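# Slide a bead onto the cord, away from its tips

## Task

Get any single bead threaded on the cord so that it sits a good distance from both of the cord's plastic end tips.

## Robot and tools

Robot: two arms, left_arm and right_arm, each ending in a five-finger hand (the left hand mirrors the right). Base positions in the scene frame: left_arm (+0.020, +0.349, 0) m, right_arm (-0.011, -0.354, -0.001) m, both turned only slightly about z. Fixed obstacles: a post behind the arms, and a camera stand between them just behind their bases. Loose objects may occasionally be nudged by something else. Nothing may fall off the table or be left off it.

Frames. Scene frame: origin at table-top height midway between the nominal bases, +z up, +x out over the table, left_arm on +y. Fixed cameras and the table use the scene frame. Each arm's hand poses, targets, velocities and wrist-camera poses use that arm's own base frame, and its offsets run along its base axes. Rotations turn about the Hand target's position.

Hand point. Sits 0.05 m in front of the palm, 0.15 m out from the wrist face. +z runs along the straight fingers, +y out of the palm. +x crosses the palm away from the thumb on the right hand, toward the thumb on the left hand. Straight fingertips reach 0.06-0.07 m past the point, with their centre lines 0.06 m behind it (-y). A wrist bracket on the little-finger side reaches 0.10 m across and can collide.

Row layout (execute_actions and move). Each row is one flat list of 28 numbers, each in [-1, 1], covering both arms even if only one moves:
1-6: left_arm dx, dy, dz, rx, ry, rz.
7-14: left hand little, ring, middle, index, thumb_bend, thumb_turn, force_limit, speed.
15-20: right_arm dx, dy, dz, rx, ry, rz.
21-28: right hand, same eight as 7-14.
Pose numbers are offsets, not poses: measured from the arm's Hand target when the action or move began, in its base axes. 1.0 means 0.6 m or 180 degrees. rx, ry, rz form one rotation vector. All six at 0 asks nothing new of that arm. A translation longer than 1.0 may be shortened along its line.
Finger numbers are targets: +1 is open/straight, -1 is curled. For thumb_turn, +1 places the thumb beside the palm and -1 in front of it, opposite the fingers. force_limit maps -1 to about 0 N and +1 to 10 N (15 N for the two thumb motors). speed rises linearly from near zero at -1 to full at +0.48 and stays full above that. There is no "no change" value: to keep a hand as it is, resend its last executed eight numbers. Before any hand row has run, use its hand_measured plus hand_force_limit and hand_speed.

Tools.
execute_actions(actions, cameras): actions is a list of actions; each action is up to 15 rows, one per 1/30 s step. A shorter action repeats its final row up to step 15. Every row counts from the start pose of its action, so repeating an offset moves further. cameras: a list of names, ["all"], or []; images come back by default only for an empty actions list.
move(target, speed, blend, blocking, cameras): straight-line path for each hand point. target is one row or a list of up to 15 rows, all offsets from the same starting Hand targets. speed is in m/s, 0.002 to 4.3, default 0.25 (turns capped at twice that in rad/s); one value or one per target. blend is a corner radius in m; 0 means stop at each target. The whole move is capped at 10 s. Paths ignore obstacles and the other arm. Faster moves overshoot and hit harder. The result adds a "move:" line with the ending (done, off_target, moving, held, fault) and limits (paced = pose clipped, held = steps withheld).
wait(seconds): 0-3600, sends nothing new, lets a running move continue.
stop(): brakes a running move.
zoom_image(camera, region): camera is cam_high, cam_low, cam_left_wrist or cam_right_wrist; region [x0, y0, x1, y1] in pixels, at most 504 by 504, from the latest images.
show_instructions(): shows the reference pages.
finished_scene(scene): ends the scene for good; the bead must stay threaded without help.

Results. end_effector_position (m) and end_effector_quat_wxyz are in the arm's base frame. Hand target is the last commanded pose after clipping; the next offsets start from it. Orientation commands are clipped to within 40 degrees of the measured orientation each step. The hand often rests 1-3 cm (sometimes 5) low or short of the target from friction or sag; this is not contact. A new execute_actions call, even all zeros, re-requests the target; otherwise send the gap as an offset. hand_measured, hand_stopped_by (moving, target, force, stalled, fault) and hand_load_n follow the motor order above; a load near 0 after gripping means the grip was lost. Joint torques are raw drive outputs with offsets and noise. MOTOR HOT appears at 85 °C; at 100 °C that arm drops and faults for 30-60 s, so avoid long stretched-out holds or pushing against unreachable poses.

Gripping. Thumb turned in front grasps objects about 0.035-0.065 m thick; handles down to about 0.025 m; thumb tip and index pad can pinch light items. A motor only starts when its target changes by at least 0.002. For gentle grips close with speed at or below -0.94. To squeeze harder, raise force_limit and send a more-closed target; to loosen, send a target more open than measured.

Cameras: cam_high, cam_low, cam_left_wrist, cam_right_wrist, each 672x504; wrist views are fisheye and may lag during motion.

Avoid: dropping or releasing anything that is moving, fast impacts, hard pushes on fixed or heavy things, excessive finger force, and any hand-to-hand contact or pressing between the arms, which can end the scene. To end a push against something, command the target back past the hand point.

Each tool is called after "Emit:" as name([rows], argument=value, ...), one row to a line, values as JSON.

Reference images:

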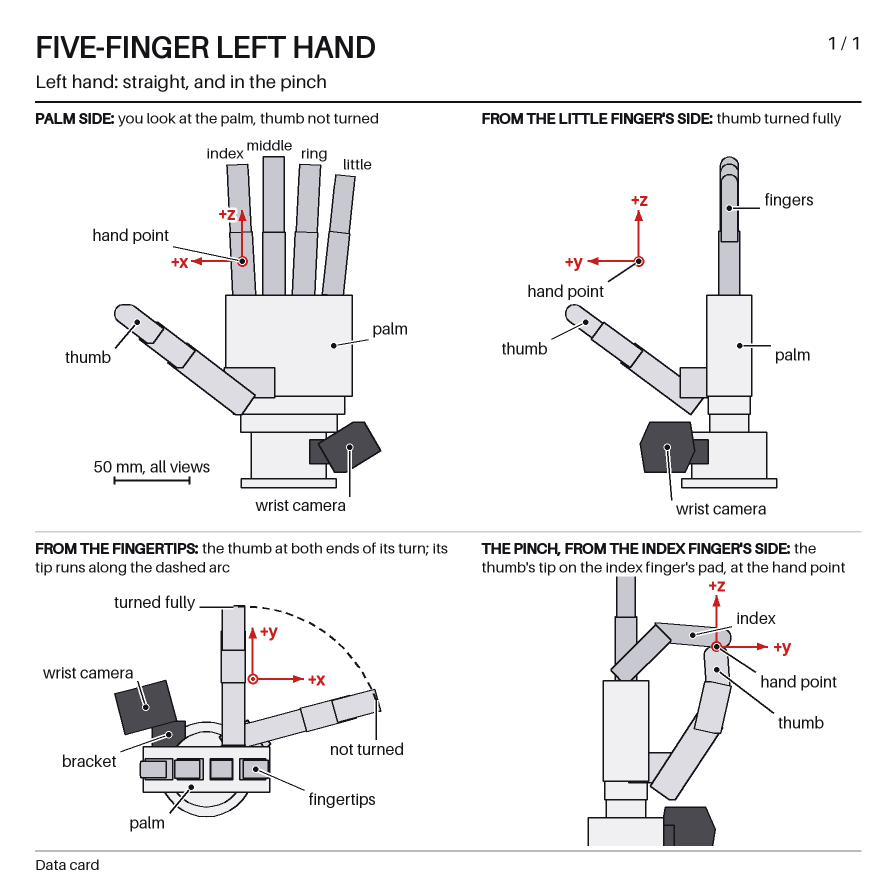

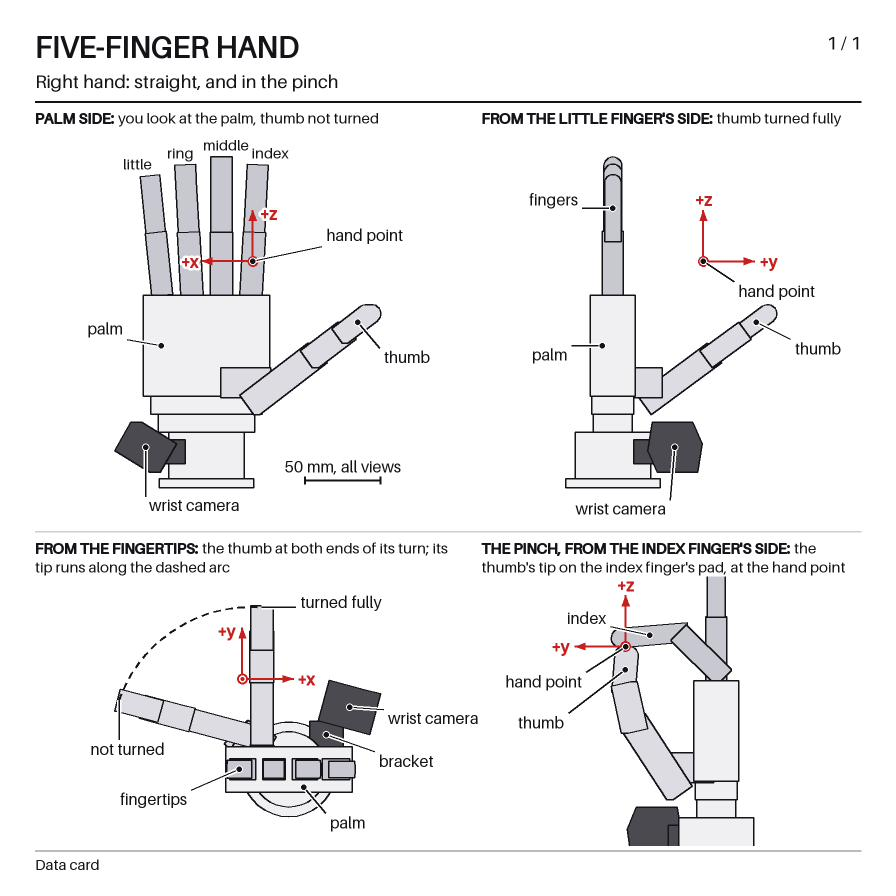

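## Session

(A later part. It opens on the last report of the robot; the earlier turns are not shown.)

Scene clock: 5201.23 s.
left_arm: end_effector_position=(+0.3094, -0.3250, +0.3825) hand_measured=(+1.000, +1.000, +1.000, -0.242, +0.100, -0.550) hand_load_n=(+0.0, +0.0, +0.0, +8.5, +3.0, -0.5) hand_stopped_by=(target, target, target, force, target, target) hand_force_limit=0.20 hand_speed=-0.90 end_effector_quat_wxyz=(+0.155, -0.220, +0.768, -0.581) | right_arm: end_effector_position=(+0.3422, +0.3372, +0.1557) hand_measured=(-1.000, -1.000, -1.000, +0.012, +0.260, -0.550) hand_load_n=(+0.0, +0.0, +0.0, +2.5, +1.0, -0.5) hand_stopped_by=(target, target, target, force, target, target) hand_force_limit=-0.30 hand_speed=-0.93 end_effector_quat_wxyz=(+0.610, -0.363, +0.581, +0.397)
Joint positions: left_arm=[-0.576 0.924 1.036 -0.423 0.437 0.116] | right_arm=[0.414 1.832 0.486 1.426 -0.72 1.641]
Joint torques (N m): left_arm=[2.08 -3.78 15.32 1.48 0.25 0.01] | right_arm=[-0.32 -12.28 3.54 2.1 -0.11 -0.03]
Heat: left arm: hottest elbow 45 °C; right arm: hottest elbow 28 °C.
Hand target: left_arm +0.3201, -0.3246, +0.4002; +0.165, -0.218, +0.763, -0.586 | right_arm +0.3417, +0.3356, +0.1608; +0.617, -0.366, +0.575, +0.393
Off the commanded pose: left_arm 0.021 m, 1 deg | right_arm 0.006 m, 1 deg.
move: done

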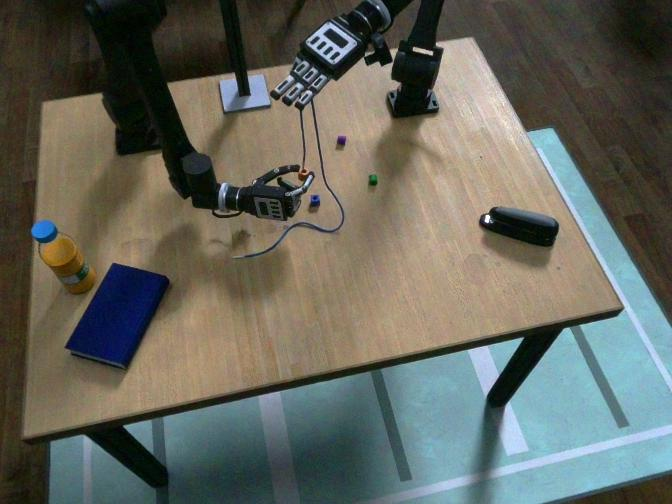

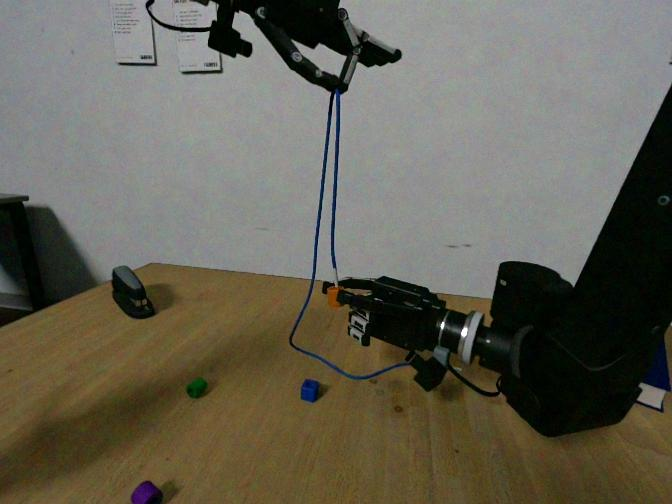

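Emit:
wait(seconds=0.5, cameras=["cam_high","cam_low"])

Scene clock: 5237.17 s.
left_arm: end_effector_position=(+0.3094, -0.3250, +0.3825) hand_measured=(+1.000, +1.000, +1.000, -0.242, +0.100, -0.550) hand_load_n=(+0.0, +0.0, +0.0, +8.5, +3.0, +0.0) hand_stopped_by=(target, target, target, force, target, target) hand_force_limit=0.20 hand_speed=-0.90 end_effector_quat_wxyz=(+0.155, -0.220, +0.768, -0.581) | right_arm: end_effector_position=(+0.3422, +0.3372, +0.1557) hand_measured=(-1.000, -1.000, -1.000, +0.012, +0.260, -0.550) hand_load_n=(+0.0, +0.0, +0.0, +2.0, +1.5, -0.5) hand_stopped_by=(target, target, target, force, target, target) hand_force_limit=-0.30 hand_speed=-0.93 end_effector_quat_wxyz=(+0.610, -0.363, +0.581, +0.397)
Joint positions: left_arm=[-0.576 0.924 1.036 -0.423 0.437 0.116] | right_arm=[0.414 1.832 0.486 1.426 -0.72 1.641]
Joint torques (N m): left_arm=[2.26 -3.84 15.32 1.44 0.26 0] | right_arm=[-0.44 -12.45 3.55 2.04 -0.1 -0.03]
Heat: left arm: hottest elbow 46 °C; right arm: hottest elbow 28 °C.
Hand target: left_arm +0.3201, -0.3246, +0.4002; +0.165, -0.218, +0.763, -0.586 | right_arm +0.3417, +0.3356, +0.1608; +0.617, -0.366, +0.575, +0.393
Off the commanded pose: left_arm 0.021 m, 1 deg | right_arm 0.006 m, 1 deg.
wait: 0.50 s; at rest from the start

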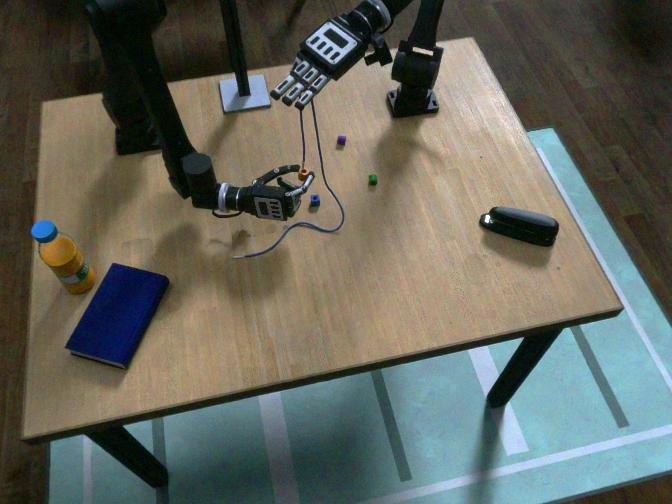

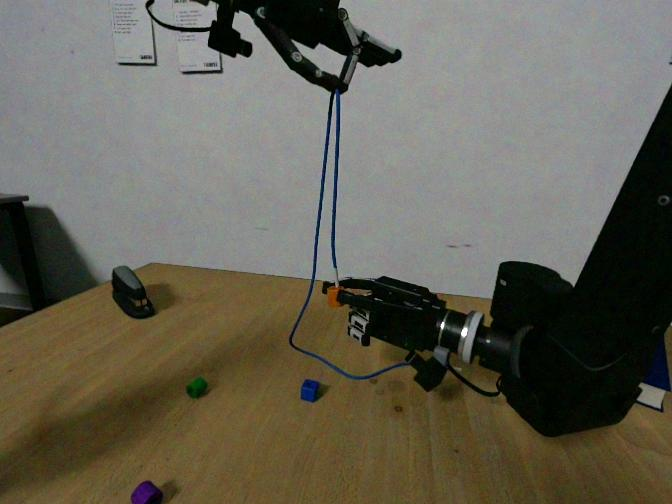

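Emit:
zoom_image(camera="cam_high", region=[285, 145, 325, 185])

Emit:
zoom_image(camera="cam_low", region=[315, 260, 365, 310])

Scaled by 12.600 from the camera's image (finer frame: 960x720).

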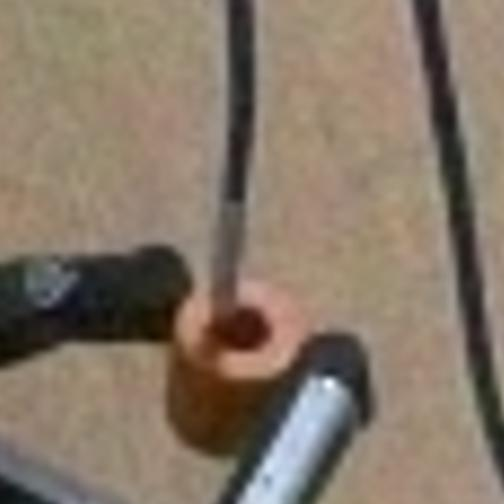

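Scaled by 10.080 from the camera's image (finer frame: 960x720).

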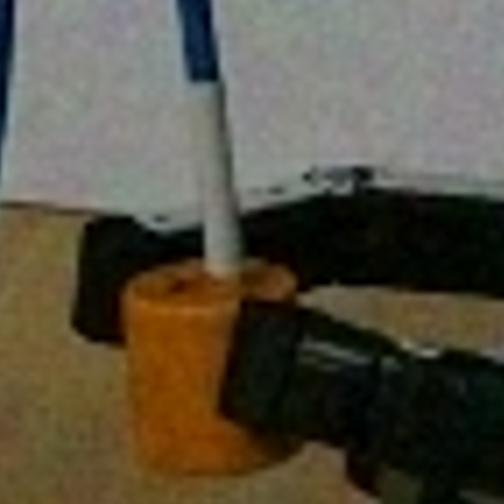

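Emit:
move(target=[0,0,0,0,0,0,1,1,1,-0.50,0.10,-0.55,0.2,-0.9,-0.0067,-0.0045,0,0,0,0,-1,-1,-1,-0.06,0.26,-0.55,-0.3,-0.93], speed=0.02, cameras=["cam_high","cam_low"])

Scene clock: 5279.93 s.
left_arm: end_effector_position=(+0.3094, -0.3250, +0.3825) hand_measured=(+1.000, +1.000, +1.000, -0.242, +0.100, -0.550) hand_load_n=(-0.5, +0.0, +0.0, +8.5, +3.0, -0.5) hand_stopped_by=(target, target, target, force, target, target) hand_force_limit=0.20 hand_speed=-0.90 end_effector_quat_wxyz=(+0.155, -0.220, +0.768, -0.581) | right_arm: end_effector_position=(+0.3399, +0.3366, +0.1565) hand_measured=(-1.000, -1.000, -1.000, +0.012, +0.260, -0.550) hand_load_n=(+0.0, +0.0, +0.0, +2.0, +1.5, -0.5) hand_stopped_by=(target, target, target, force, target, target) hand_force_limit=-0.30 hand_speed=-0.93 end_effector_quat_wxyz=(+0.610, -0.364, +0.581, +0.398)
Joint positions: left_arm=[-0.576 0.924 1.036 -0.423 0.437 0.116] | right_arm=[0.414 1.827 0.48 1.426 -0.722 1.641]
Joint torques (N m): left_arm=[2.14 -3.84 15.3 1.46 0.26 0] | right_arm=[-0.67 -12.45 2.86 2.48 -0.1 -0.03]
Heat: left arm: hottest elbow 47 °C; right arm: hottest shoulder 28 °C.
Hand target: left_arm +0.3201, -0.3246, +0.4002; +0.165, -0.218, +0.763, -0.586 | right_arm +0.3377, +0.3329, +0.1609; +0.617, -0.366, +0.575, +0.393
Off the commanded pose: left_arm 0.021 m, 1 deg | right_arm 0.006 m, 1 deg.
move: done

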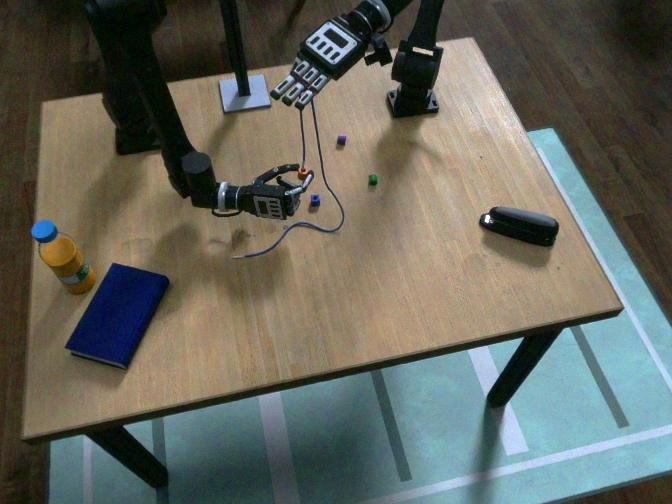

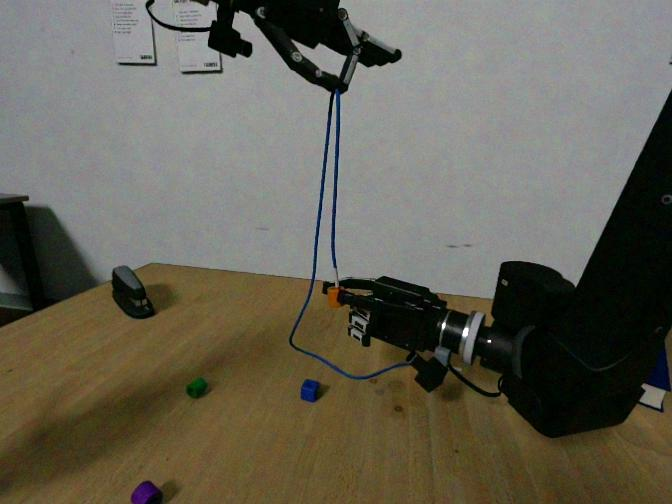

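Emit:
zoom_image(camera="cam_high", region=[285, 145, 325, 185])

Emit:
zoom_image(camera="cam_low", region=[315, 260, 365, 310])

Scaled by 12.600 from the camera's image (finer frame: 960x720).

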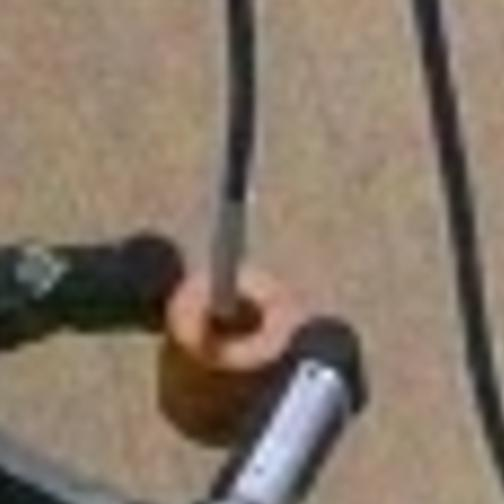

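Scaled by 10.080 from the camera's image (finer frame: 960x720).

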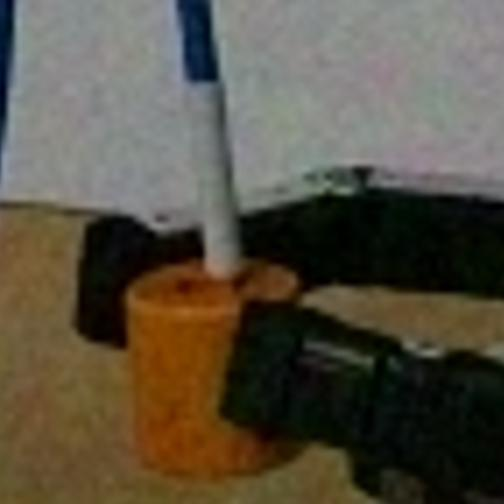

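Emit:
move(target=[0,0,0,0,0,0,1,1,1,-0.50,0.10,-0.55,0.2,-0.9,-0.005,-0.0075,0,0,0,0,-1,-1,-1,-0.06,0.26,-0.55,-0.3,-0.93], speed=0.02, cameras=["cam_high","cam_low"])

Emit:
zoom_image(camera="cam_high", region=[285, 145, 325, 185])

Emit:
zoom_image(camera="cam_low", region=[315, 260, 365, 310])

Scene clock: 5295.93 s.
left_arm: end_effector_position=(+0.3094, -0.3250, +0.3825) hand_measured=(+1.000, +1.000, +1.000, -0.242, +0.100, -0.550) hand_load_n=(-0.5, +0.0, +0.0, +8.5, +3.0, -0.5) hand_stopped_by=(target, target, target, force, target, target) hand_force_limit=0.20 hand_speed=-0.90 end_effector_quat_wxyz=(+0.155, -0.220, +0.768, -0.581) | right_arm: end_effector_position=(+0.3356, +0.3338, +0.1554) hand_measured=(-1.000, -1.000, -1.000, +0.012, +0.260, -0.550) hand_load_n=(+0.0, +0.0, +0.0, +2.0, +1.5, -0.5) hand_stopped_by=(target, target, target, force, target, target) hand_force_limit=-0.30 hand_speed=-0.93 end_effector_quat_wxyz=(+0.607, -0.365, +0.582, +0.399)
Joint positions: left_arm=[-0.576 0.924 1.036 -0.423 0.437 0.116] | right_arm=[0.41 1.823 0.468 1.431 -0.731 1.641]
Joint torques (N m): left_arm=[1.96 -3.66 15.28 1.42 0.25 0] | right_arm=[-0.97 -12.22 2.8 2.58 -0.11 -0.03]
Heat: left arm: hottest elbow 47 °C; right arm: hottest shoulder 28 °C.
Hand target: left_arm +0.3201, -0.3246, +0.4002; +0.165, -0.218, +0.763, -0.586 | right_arm +0.3347, +0.3285, +0.1610; +0.617, -0.367, +0.575, +0.393
Off the commanded pose: left_arm 0.021 m, 1 deg | right_arm 0.008 m, 1 deg.
move: done

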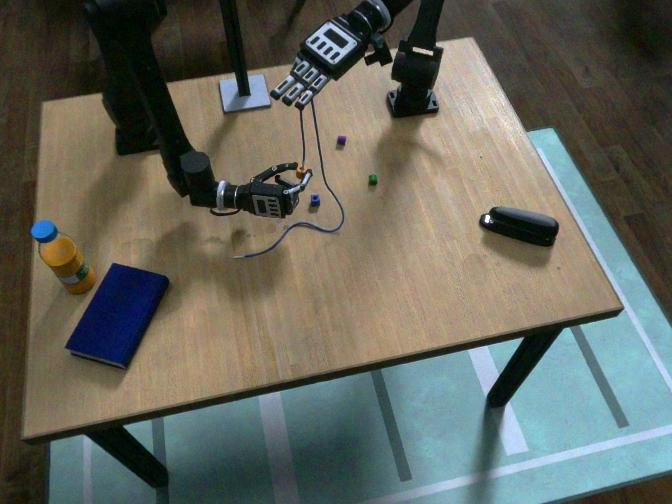

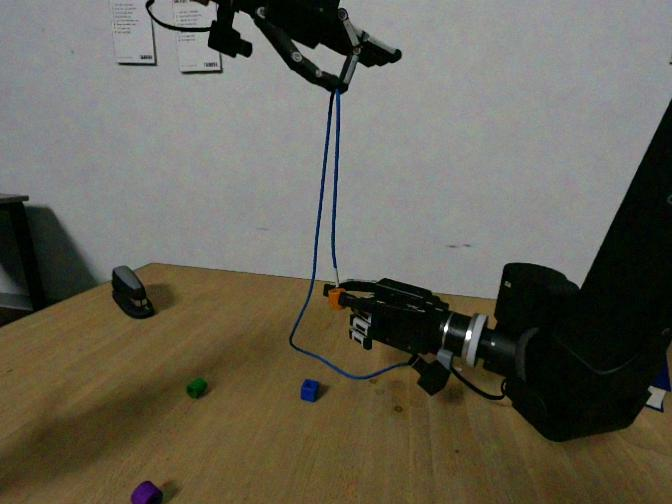

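Scaled by 12.600 from the camera's image (finer frame: 960x720).

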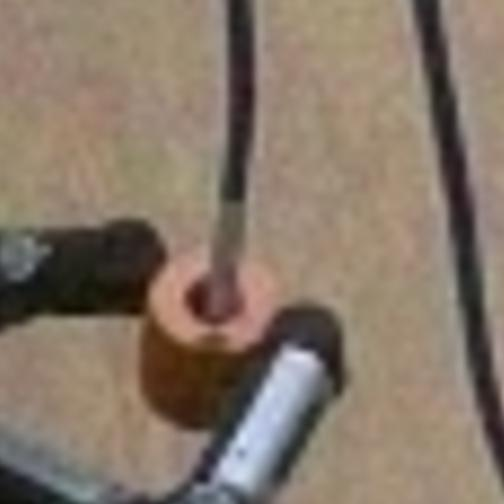

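Scaled by 10.080 from the camera's image (finer frame: 960x720).

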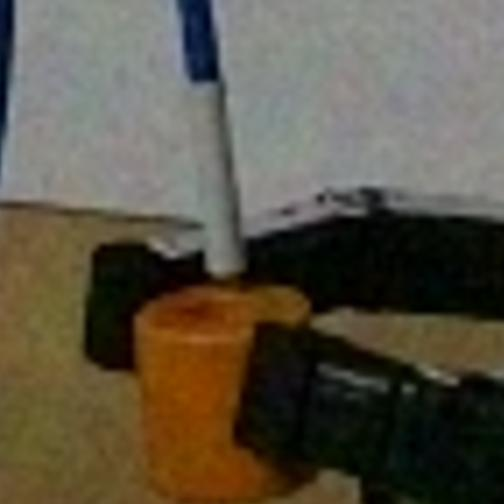

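Emit:
move(target=[0,0,0,0,0,0,1,1,1,-0.50,0.10,-0.55,0.2,-0.9,0.0075,0.005,0,0,0,0,-1,-1,-1,-0.06,0.26,-0.55,-0.3,-0.93], speed=0.02, cameras=["cam_high","cam_low"])

Emit:
zoom_image(camera="cam_high", region=[285, 145, 325, 185])

Emit:
zoom_image(camera="cam_low", region=[315, 260, 365, 310])

Scene clock: 5313.60 s.
left_arm: end_effector_position=(+0.3094, -0.3250, +0.3825) hand_measured=(+1.000, +1.000, +1.000, -0.242, +0.100, -0.550) hand_load_n=(+0.0, +0.0, +0.0, +8.5, +3.0, +0.0) hand_stopped_by=(target, target, target, force, target, target) hand_force_limit=0.20 hand_speed=-0.90 end_effector_quat_wxyz=(+0.155, -0.220, +0.768, -0.581) | right_arm: end_effector_position=(+0.3356, +0.3338, +0.1554) hand_measured=(-1.000, -1.000, -1.000, +0.012, +0.260, -0.550) hand_load_n=(+0.0, +0.0, -0.5, +2.0, +1.5, -0.5) hand_stopped_by=(target, target, target, force, target, target) hand_force_limit=-0.30 hand_speed=-0.93 end_effector_quat_wxyz=(+0.607, -0.365, +0.582, +0.399)
Joint positions: left_arm=[-0.576 0.924 1.036 -0.423 0.437 0.116] | right_arm=[0.41 1.823 0.468 1.431 -0.731 1.641]
Joint torques (N m): left_arm=[2.08 -3.84 15.35 1.44 0.25 0.01] | right_arm=[-0.91 -11.75 4.01 2.21 -0.01 -0.01]
Heat: left arm: hottest elbow 48 °C; right arm: hottest shoulder 28 °C.
Hand target: left_arm +0.3201, -0.3246, +0.4002; +0.165, -0.218, +0.763, -0.586 | right_arm +0.3392, +0.3315, +0.1610; +0.617, -0.367, +0.575, +0.393
Off the commanded pose: left_arm 0.021 m, 1 deg | right_arm 0.007 m, 1 deg.
move: done

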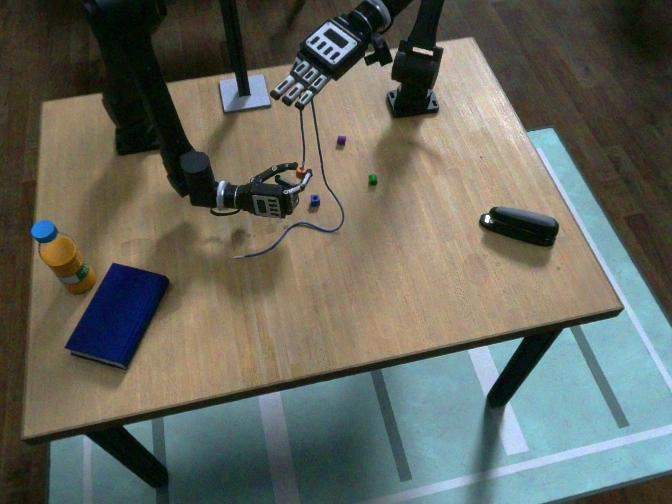

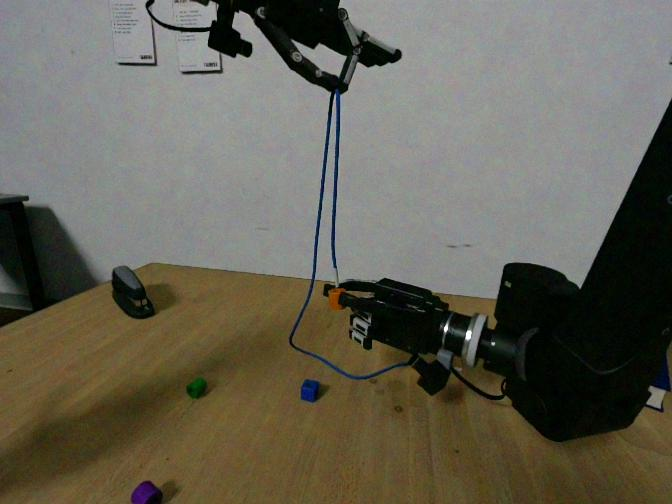

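Scaled by 12.600 from the camera's image (finer frame: 960x720).

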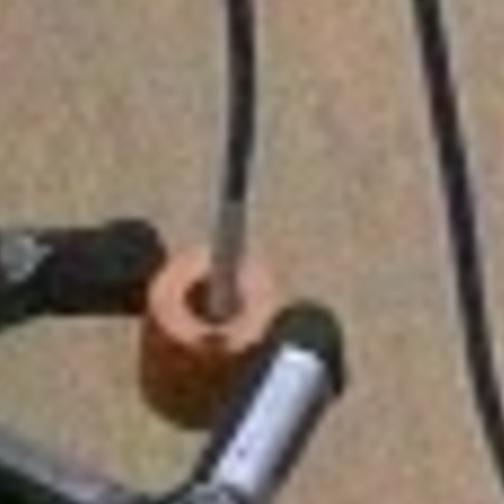

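Scaled by 10.080 from the camera's image (finer frame: 960x720).

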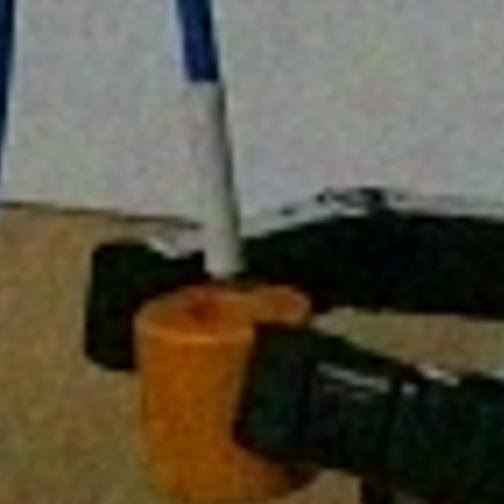

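Emit:
move([
  [0,0,0,0,0,0,1,1,1,-0.50,0.10,-0.55,0.2,-0.9,0.004,0.0,-0.045,0,0,0,-1,-1,-1,-0.06,0.26,-0.55,-0.3,-0.93],
  [0,0,0,0,0,0,1,1,1,-0.50,0.10,-0.55,0.2,-0.9,0.004,0.0,-0.010,0,0,0,-1,-1,-1,-0.06,0.26,-0.55,-0.3,-0.93],
], speed=0.03, cameras=["cam_high","cam_low"])

Emit:
zoom_image(camera="cam_high", region=[285, 145, 325, 185])

Emit:
zoom_image(camera="cam_low", region=[315, 260, 365, 310])

Scene clock: 5321.83 s.
left_arm: end_effector_position=(+0.3094, -0.3250, +0.3825) hand_measured=(+1.000, +1.000, +1.000, -0.242, +0.100, -0.550) hand_load_n=(+0.0, +0.0, -0.5, +8.5, +3.5, -0.5) hand_stopped_by=(target, target, target, force, target, target) hand_force_limit=0.20 hand_speed=-0.90 end_effector_quat_wxyz=(+0.155, -0.220, +0.768, -0.581) | right_arm: end_effector_position=(+0.3348, +0.3333, +0.1494) hand_measured=(-1.000, -1.000, -1.000, +0.012, +0.260, -0.550) hand_load_n=(+0.0, +0.0, +0.0, +2.0, +1.0, -0.5) hand_stopped_by=(target, target, target, force, target, target) hand_force_limit=-0.30 hand_speed=-0.93 end_effector_quat_wxyz=(+0.609, -0.366, +0.580, +0.399)
Joint positions: left_arm=[-0.576 0.924 1.036 -0.423 0.437 0.116] | right_arm=[0.41 1.851 0.468 1.464 -0.731 1.641]
Joint torques (N m): left_arm=[1.96 -3.84 15.31 1.44 0.26 0.01] | right_arm=[-0.97 -11.99 4.45 1.7 -0.1 -0.02]
Heat: left arm: hottest elbow 48 °C; right arm: hottest elbow 28 °C.
Hand target: left_arm +0.3201, -0.3246, +0.4002; +0.165, -0.218, +0.763, -0.586 | right_arm +0.3416, +0.3315, +0.1549; +0.617, -0.366, +0.575, +0.393
Off the commanded pose: left_arm 0.021 m, 1 deg | right_arm 0.009 m, 1 deg.
move: done

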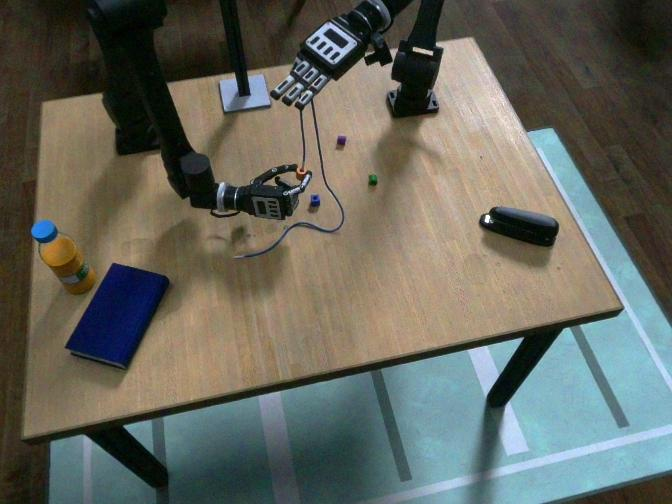

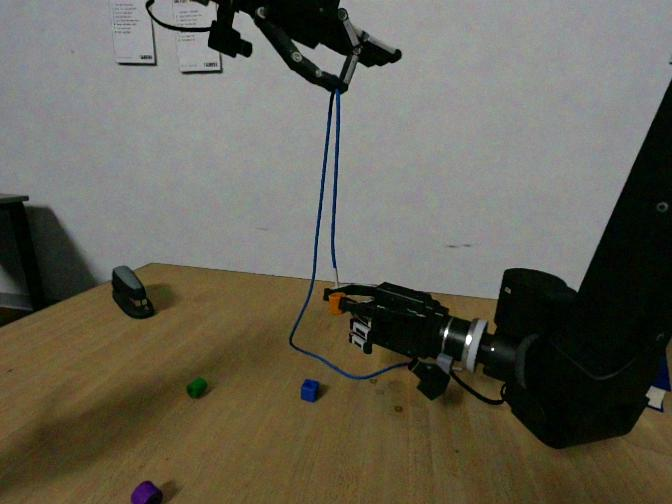

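Scaled by 12.600 from the camera's image (finer frame: 960x720).

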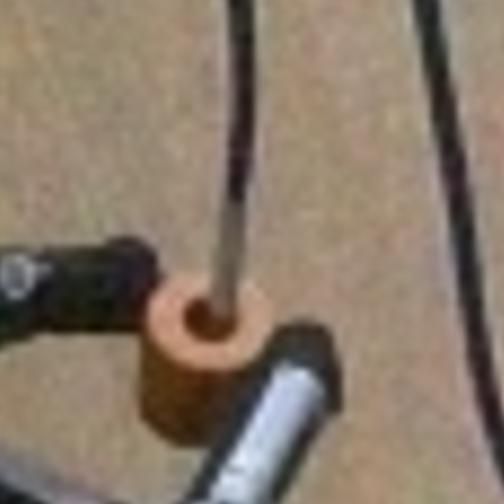

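Scaled by 10.080 from the camera's image (finer frame: 960x720).

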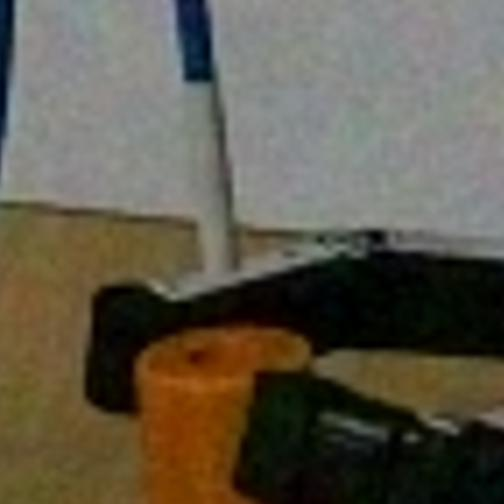

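Emit:
zoom_image(camera="cam_high", region=[292, 157, 312, 177])

Emit:
zoom_image(camera="cam_low", region=[325, 275, 350, 300])

Scaled by 25.200 from the camera's image (finer frame: 960x720).

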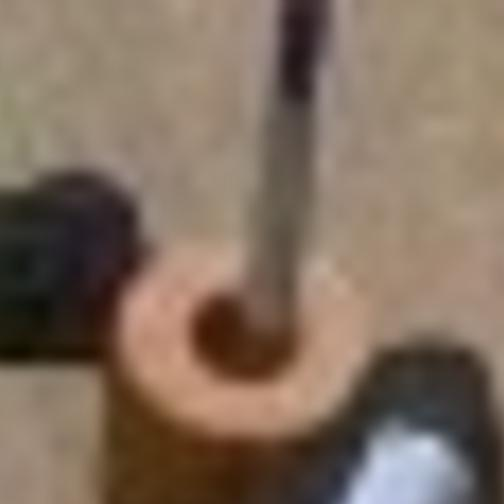

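Scaled by 20.160 from the camera's image (finer frame: 960x720).

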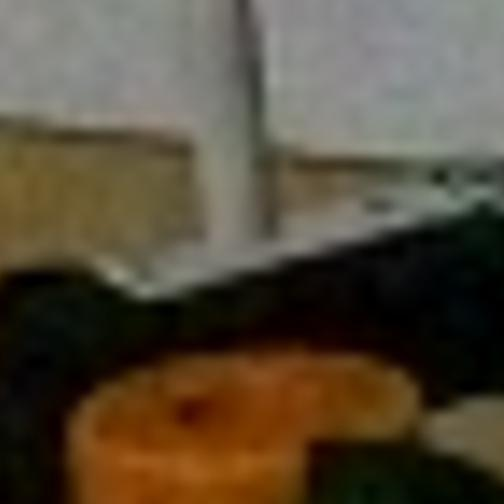

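Emit:
move(target=[0,0,0,0,0,0,1,1,1,-0.50,0.10,-0.55,0.2,-0.9,0.0075,0.001,0.003,0,0,0,-1,-1,-1,-0.06,0.26,-0.55,-0.3,-0.93], speed=0.03, cameras=[])

Scene clock: 5369.03 s.
left_arm: end_effector_position=(+0.3094, -0.3250, +0.3825) hand_measured=(+1.000, +1.000, +1.000, -0.242, +0.100, -0.550) hand_load_n=(+0.0, -0.5, +0.0, +8.5, +3.0, +0.0) hand_stopped_by=(target, target, target, force, target, target) hand_force_limit=0.20 hand_speed=-0.90 end_effector_quat_wxyz=(+0.155, -0.220, +0.768, -0.581) | right_arm: end_effector_position=(+0.3361, +0.3324, +0.1468) hand_measured=(-1.000, -1.000, -1.000, +0.012, +0.260, -0.550) hand_load_n=(+0.0, +0.0, +0.0, +2.0, +1.5, -0.5) hand_stopped_by=(target, target, target, force, target, target) hand_force_limit=-0.30 hand_speed=-0.93 end_effector_quat_wxyz=(+0.604, -0.365, +0.585, +0.399)
Joint positions: left_arm=[-0.576 0.924 1.036 -0.423 0.437 0.116] | right_arm=[0.406 1.851 0.468 1.449 -0.734 1.641]
Joint torques (N m): left_arm=[2.02 -3.6 15.32 1.46 0.26 0] | right_arm=[-1.03 -12.28 5.41 1.58 -0.1 -0.02]
Heat: left arm: hottest elbow 48 °C; right arm: hottest elbow 28 °C.
Hand target: left_arm +0.3201, -0.3246, +0.4002; +0.165, -0.218, +0.763, -0.586 | right_arm +0.3462, +0.3321, +0.1567; +0.617, -0.366, +0.575, +0.393
Off the commanded pose: left_arm 0.021 m, 1 deg | right_arm 0.014 m, 2 deg.
move: off_target (right_arm)

Emit:
move(target=[0,0,0,0,0,0,1,1,1,-0.50,0.10,-0.55,0.2,-0.9,0.005,0.0065,0.005,0,0,0,-1,-1,-1,-0.06,0.26,-0.55,-0.3,-0.93], speed=0.03, cameras=[])

Scene clock: 5373.90 s.
left_arm: end_effector_position=(+0.3094, -0.3250, +0.3825) hand_measured=(+1.000, +1.000, +1.000, -0.242, +0.100, -0.550) hand_load_n=(+0.0, +0.0, +0.0, +8.5, +3.0, +0.0) hand_stopped_by=(target, target, target, force, target, target) hand_force_limit=0.20 hand_speed=-0.90 end_effector_quat_wxyz=(+0.155, -0.220, +0.768, -0.581) | right_arm: end_effector_position=(+0.3410, +0.3343, +0.1509) hand_measured=(-1.000, -1.000, -1.000, +0.012, +0.260, -0.550) hand_load_n=(+0.5, +0.0, +0.0, +2.0, +1.5, -0.5) hand_stopped_by=(target, target, target, force, target, target) hand_force_limit=-0.30 hand_speed=-0.93 end_effector_quat_wxyz=(+0.606, -0.364, +0.584, +0.399)
Joint positions: left_arm=[-0.576 0.924 1.036 -0.423 0.437 0.116] | right_arm=[0.406 1.841 0.481 1.43 -0.733 1.641]
Joint torques (N m): left_arm=[2.14 -3.72 15.31 1.47 0.25 0] | right_arm=[-0.56 -12.22 5.45 1.68 0.08 -0.03]
Heat: left arm: hottest elbow 48 °C; right arm: hottest elbow 28 °C.
Hand target: left_arm +0.3201, -0.3246, +0.4002; +0.165, -0.218, +0.763, -0.586 | right_arm +0.3490, +0.3360, +0.1597; +0.617, -0.366, +0.575, +0.393
Off the commanded pose: left_arm 0.021 m, 1 deg | right_arm 0.012 m, 2 deg.
move: off_target (right_arm)

Emit:
wait(seconds=0.2, cameras=["cam_high","cam_low"])

Emit:
zoom_image(camera="cam_high", region=[292, 157, 312, 177])

Emit:
zoom_image(camera="cam_low", region=[325, 275, 350, 300])

Scene clock: 5378.00 s.
left_arm: end_effector_position=(+0.3094, -0.3250, +0.3825) hand_measured=(+1.000, +1.000, +1.000, -0.242, +0.100, -0.550) hand_load_n=(+0.0, -0.5, +0.0, +8.5, +3.0, +0.0) hand_stopped_by=(target, target, target, force, target, target) hand_force_limit=0.20 hand_speed=-0.90 end_effector_quat_wxyz=(+0.155, -0.220, +0.768, -0.581) | right_arm: end_effector_position=(+0.3410, +0.3343, +0.1508) hand_measured=(-1.000, -1.000, -1.000, +0.012, +0.260, -0.550) hand_load_n=(+0.0, +0.0, +0.0, +2.0, +1.5, -0.5) hand_stopped_by=(target, target, target, force, target, target) hand_force_limit=-0.30 hand_speed=-0.93 end_effector_quat_wxyz=(+0.606, -0.364, +0.584, +0.399)
Joint positions: left_arm=[-0.576 0.924 1.036 -0.423 0.437 0.116] | right_arm=[0.406 1.841 0.481 1.429 -0.733 1.641]
Joint torques (N m): left_arm=[2.08 -3.72 15.31 1.4 0.25 0] | right_arm=[-0.32 -12.28 5.49 1.65 0.09 -0.02]
Heat: left arm: hottest elbow 48 °C; right arm: hottest elbow 28 °C.
Hand target: left_arm +0.3201, -0.3246, +0.4002; +0.165, -0.218, +0.763, -0.586 | right_arm +0.3491, +0.3360, +0.1597; +0.617, -0.366, +0.575, +0.393
Off the commanded pose: left_arm 0.021 m, 1 deg | right_arm 0.012 m, 2 deg.
wait: 0.20 s; at rest from the start

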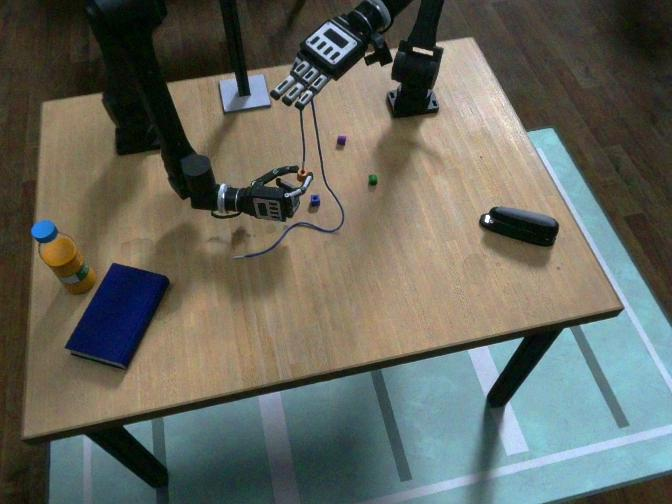

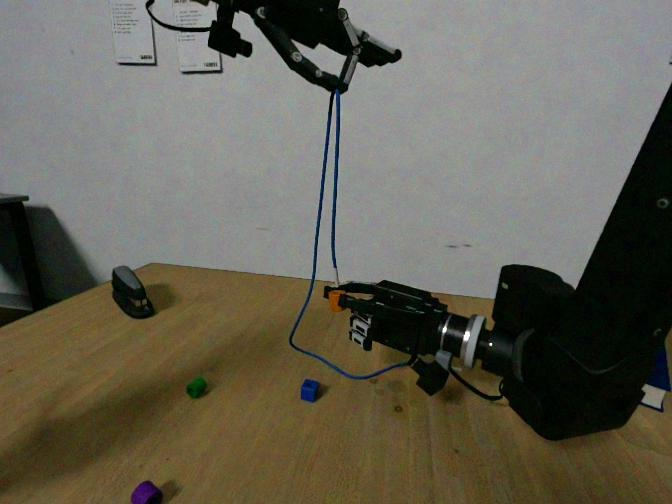

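Scaled by 25.200 from the camera's image (finer frame: 960x720).

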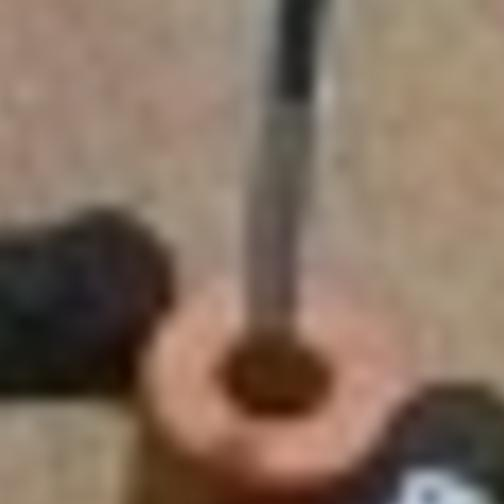

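Scaled by 20.160 from the camera's image (finer frame: 960x720).

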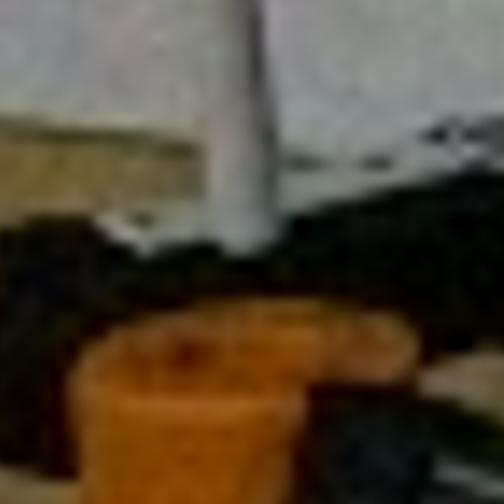

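Emit:
move(target=[0,0,0,0,0,0,1,1,1,-0.50,0.10,-0.55,0.2,-0.9,-0.0045,0,0.01,0,0,0,-1,-1,-1,-0.06,0.26,-0.55,-0.3,-0.93], speed=0.03, cameras=["cam_high","cam_low"])

Emit:
zoom_image(camera="cam_high", region=[292, 157, 312, 177])

Emit:
zoom_image(camera="cam_low", region=[325, 275, 350, 300])

Scene clock: 5392.57 s.
left_arm: end_effector_position=(+0.3094, -0.3250, +0.3825) hand_measured=(+1.000, +1.000, +1.000, -0.242, +0.100, -0.550) hand_load_n=(+0.0, -0.5, +0.0, +8.5, +3.0, -0.5) hand_stopped_by=(target, target, target, force, target, target) hand_force_limit=0.20 hand_speed=-0.90 end_effector_quat_wxyz=(+0.155, -0.220, +0.768, -0.581) | right_arm: end_effector_position=(+0.3416, +0.3343, +0.1596) hand_measured=(-1.000, -1.000, -1.000, +0.012, +0.260, -0.550) hand_load_n=(+0.0, +0.0, +0.0, +2.0, +1.0, -0.5) hand_stopped_by=(target, target, target, force, target, target) hand_force_limit=-0.30 hand_speed=-0.93 end_effector_quat_wxyz=(+0.609, -0.364, +0.581, +0.397)
Joint positions: left_arm=[-0.576 0.924 1.036 -0.423 0.437 0.116] | right_arm=[0.406 1.813 0.481 1.411 -0.73 1.641]
Joint torques (N m): left_arm=[2.08 -3.9 15.32 1.42 0.24 0.01] | right_arm=[-0.03 -11.87 5.05 1.68 0.11 -0.03]
Heat: left arm: hottest elbow 48 °C; right arm: hottest elbow 28 °C.
Hand target: left_arm +0.3201, -0.3246, +0.4002; +0.165, -0.218, +0.763, -0.586 | right_arm +0.3464, +0.3360, +0.1656; +0.617, -0.366, +0.575, +0.393
Off the commanded pose: left_arm 0.021 m, 1 deg | right_arm 0.008 m, 1 deg.
move: done

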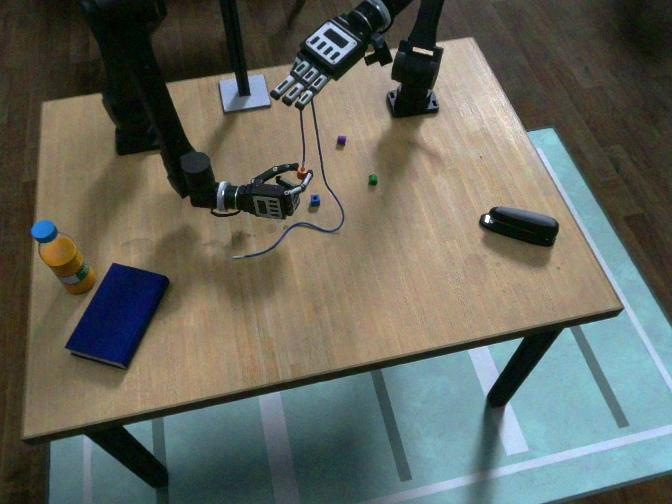

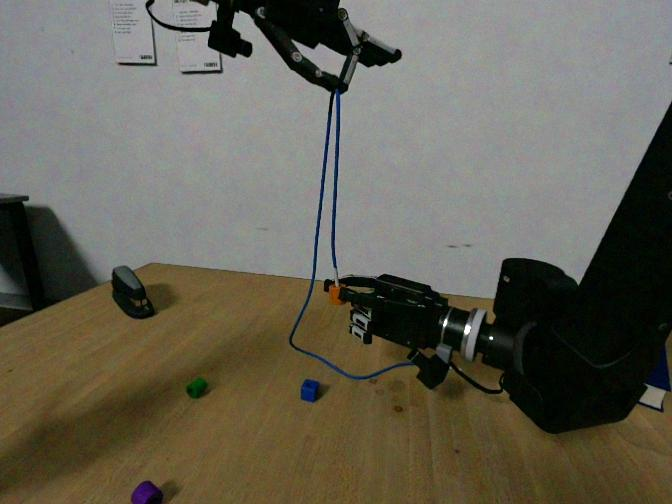

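Scaled by 25.200 from the camera's image (finer frame: 960x720).

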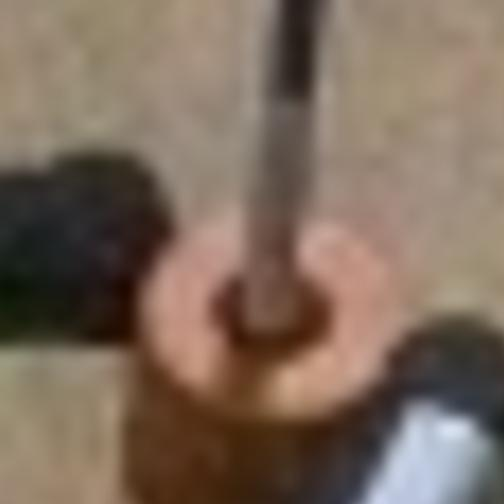

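Scaled by 20.160 from the camera's image (finer frame: 960x720).

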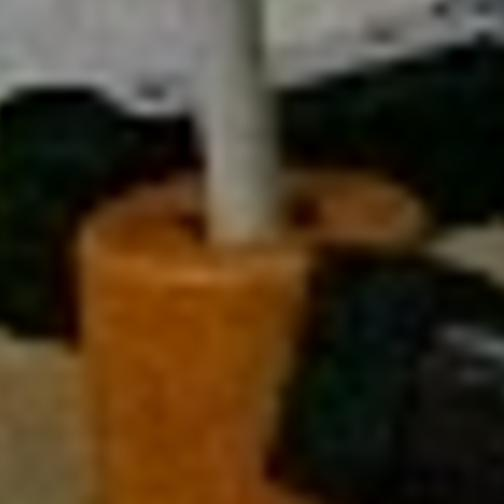

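Emit:
move(target=[0,0,0,0,0,0,1,1,1,-0.50,0.10,-0.55,0.2,-0.9,-0.0025,0,0.0133,0,0,0,-1,-1,-1,-0.06,0.26,-0.55,-0.3,-0.93], speed=0.03, cameras=["cam_high","cam_low"])

Emit:
zoom_image(camera="cam_high", region=[285, 145, 325, 185])

Emit:
zoom_image(camera="cam_low", region=[315, 260, 365, 310])

Scene clock: 5402.90 s.
left_arm: end_effector_position=(+0.3094, -0.3250, +0.3825) hand_measured=(+1.000, +1.000, +1.000, -0.242, +0.100, -0.550) hand_load_n=(+0.0, +0.0, +0.0, +8.5, +3.0, +0.0) hand_stopped_by=(target, target, target, force, target, target) hand_force_limit=0.20 hand_speed=-0.90 end_effector_quat_wxyz=(+0.155, -0.220, +0.768, -0.581) | right_arm: end_effector_position=(+0.3423, +0.3344, +0.1689) hand_measured=(-1.000, -1.000, -1.000, +0.012, +0.260, -0.550) hand_load_n=(+0.0, +0.0, +0.0, +2.0, +1.5, -0.5) hand_stopped_by=(target, target, target, force, target, target) hand_force_limit=-0.30 hand_speed=-0.93 end_effector_quat_wxyz=(+0.611, -0.364, +0.580, +0.397)
Joint positions: left_arm=[-0.576 0.924 1.036 -0.423 0.437 0.116] | right_arm=[0.406 1.779 0.481 1.382 -0.728 1.641]
Joint torques (N m): left_arm=[2.08 -3.72 15.3 1.44 0.25 0.01] | right_arm=[0.21 -11.52 4.94 1.65 0.12 -0.03]
Heat: left arm: hottest elbow 49 °C; right arm: hottest shoulder 28 °C.
Hand target: left_arm +0.3201, -0.3246, +0.4002; +0.165, -0.218, +0.763, -0.586 | right_arm +0.3449, +0.3360, +0.1737; +0.617, -0.366, +0.575, +0.393
Off the commanded pose: left_arm 0.021 m, 1 deg | right_arm 0.006 m, 1 deg.
move: done

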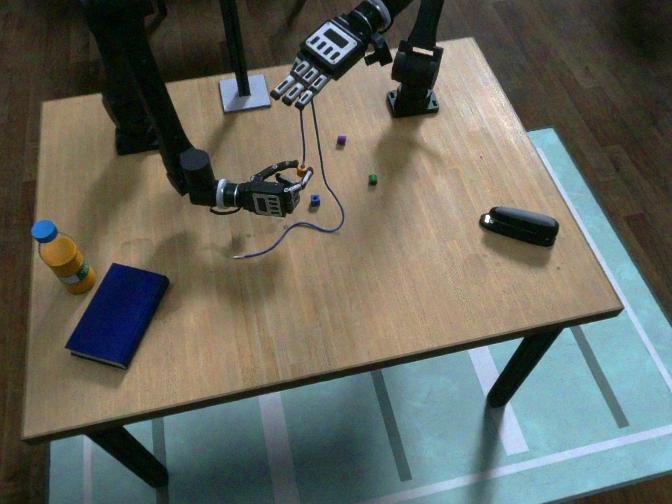

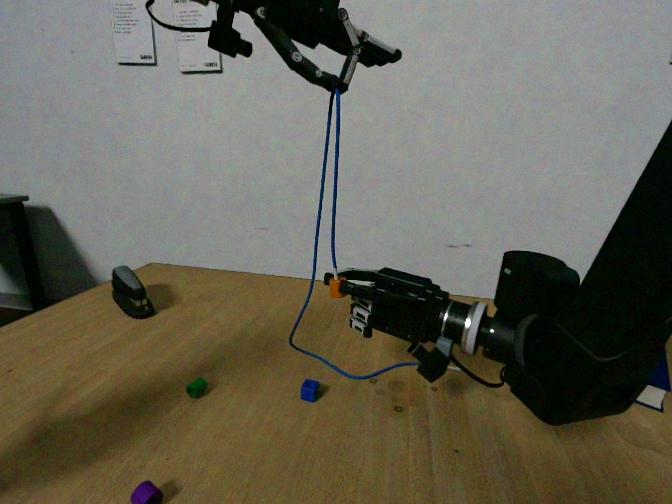

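Scaled by 12.600 from the camera's image (finer frame: 960x720).

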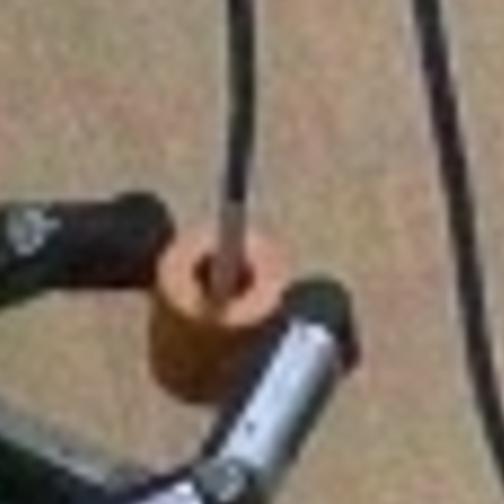

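Scaled by 10.080 from the camera's image (finer frame: 960x720).

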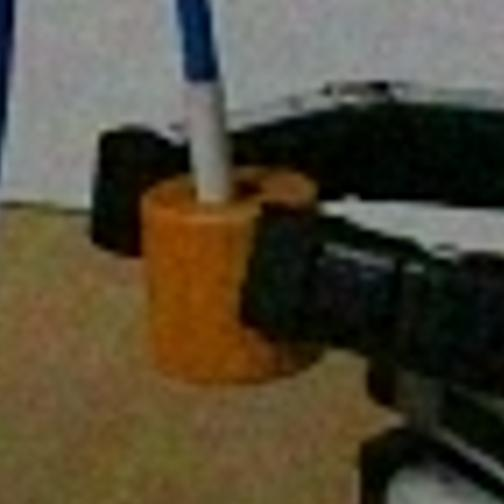

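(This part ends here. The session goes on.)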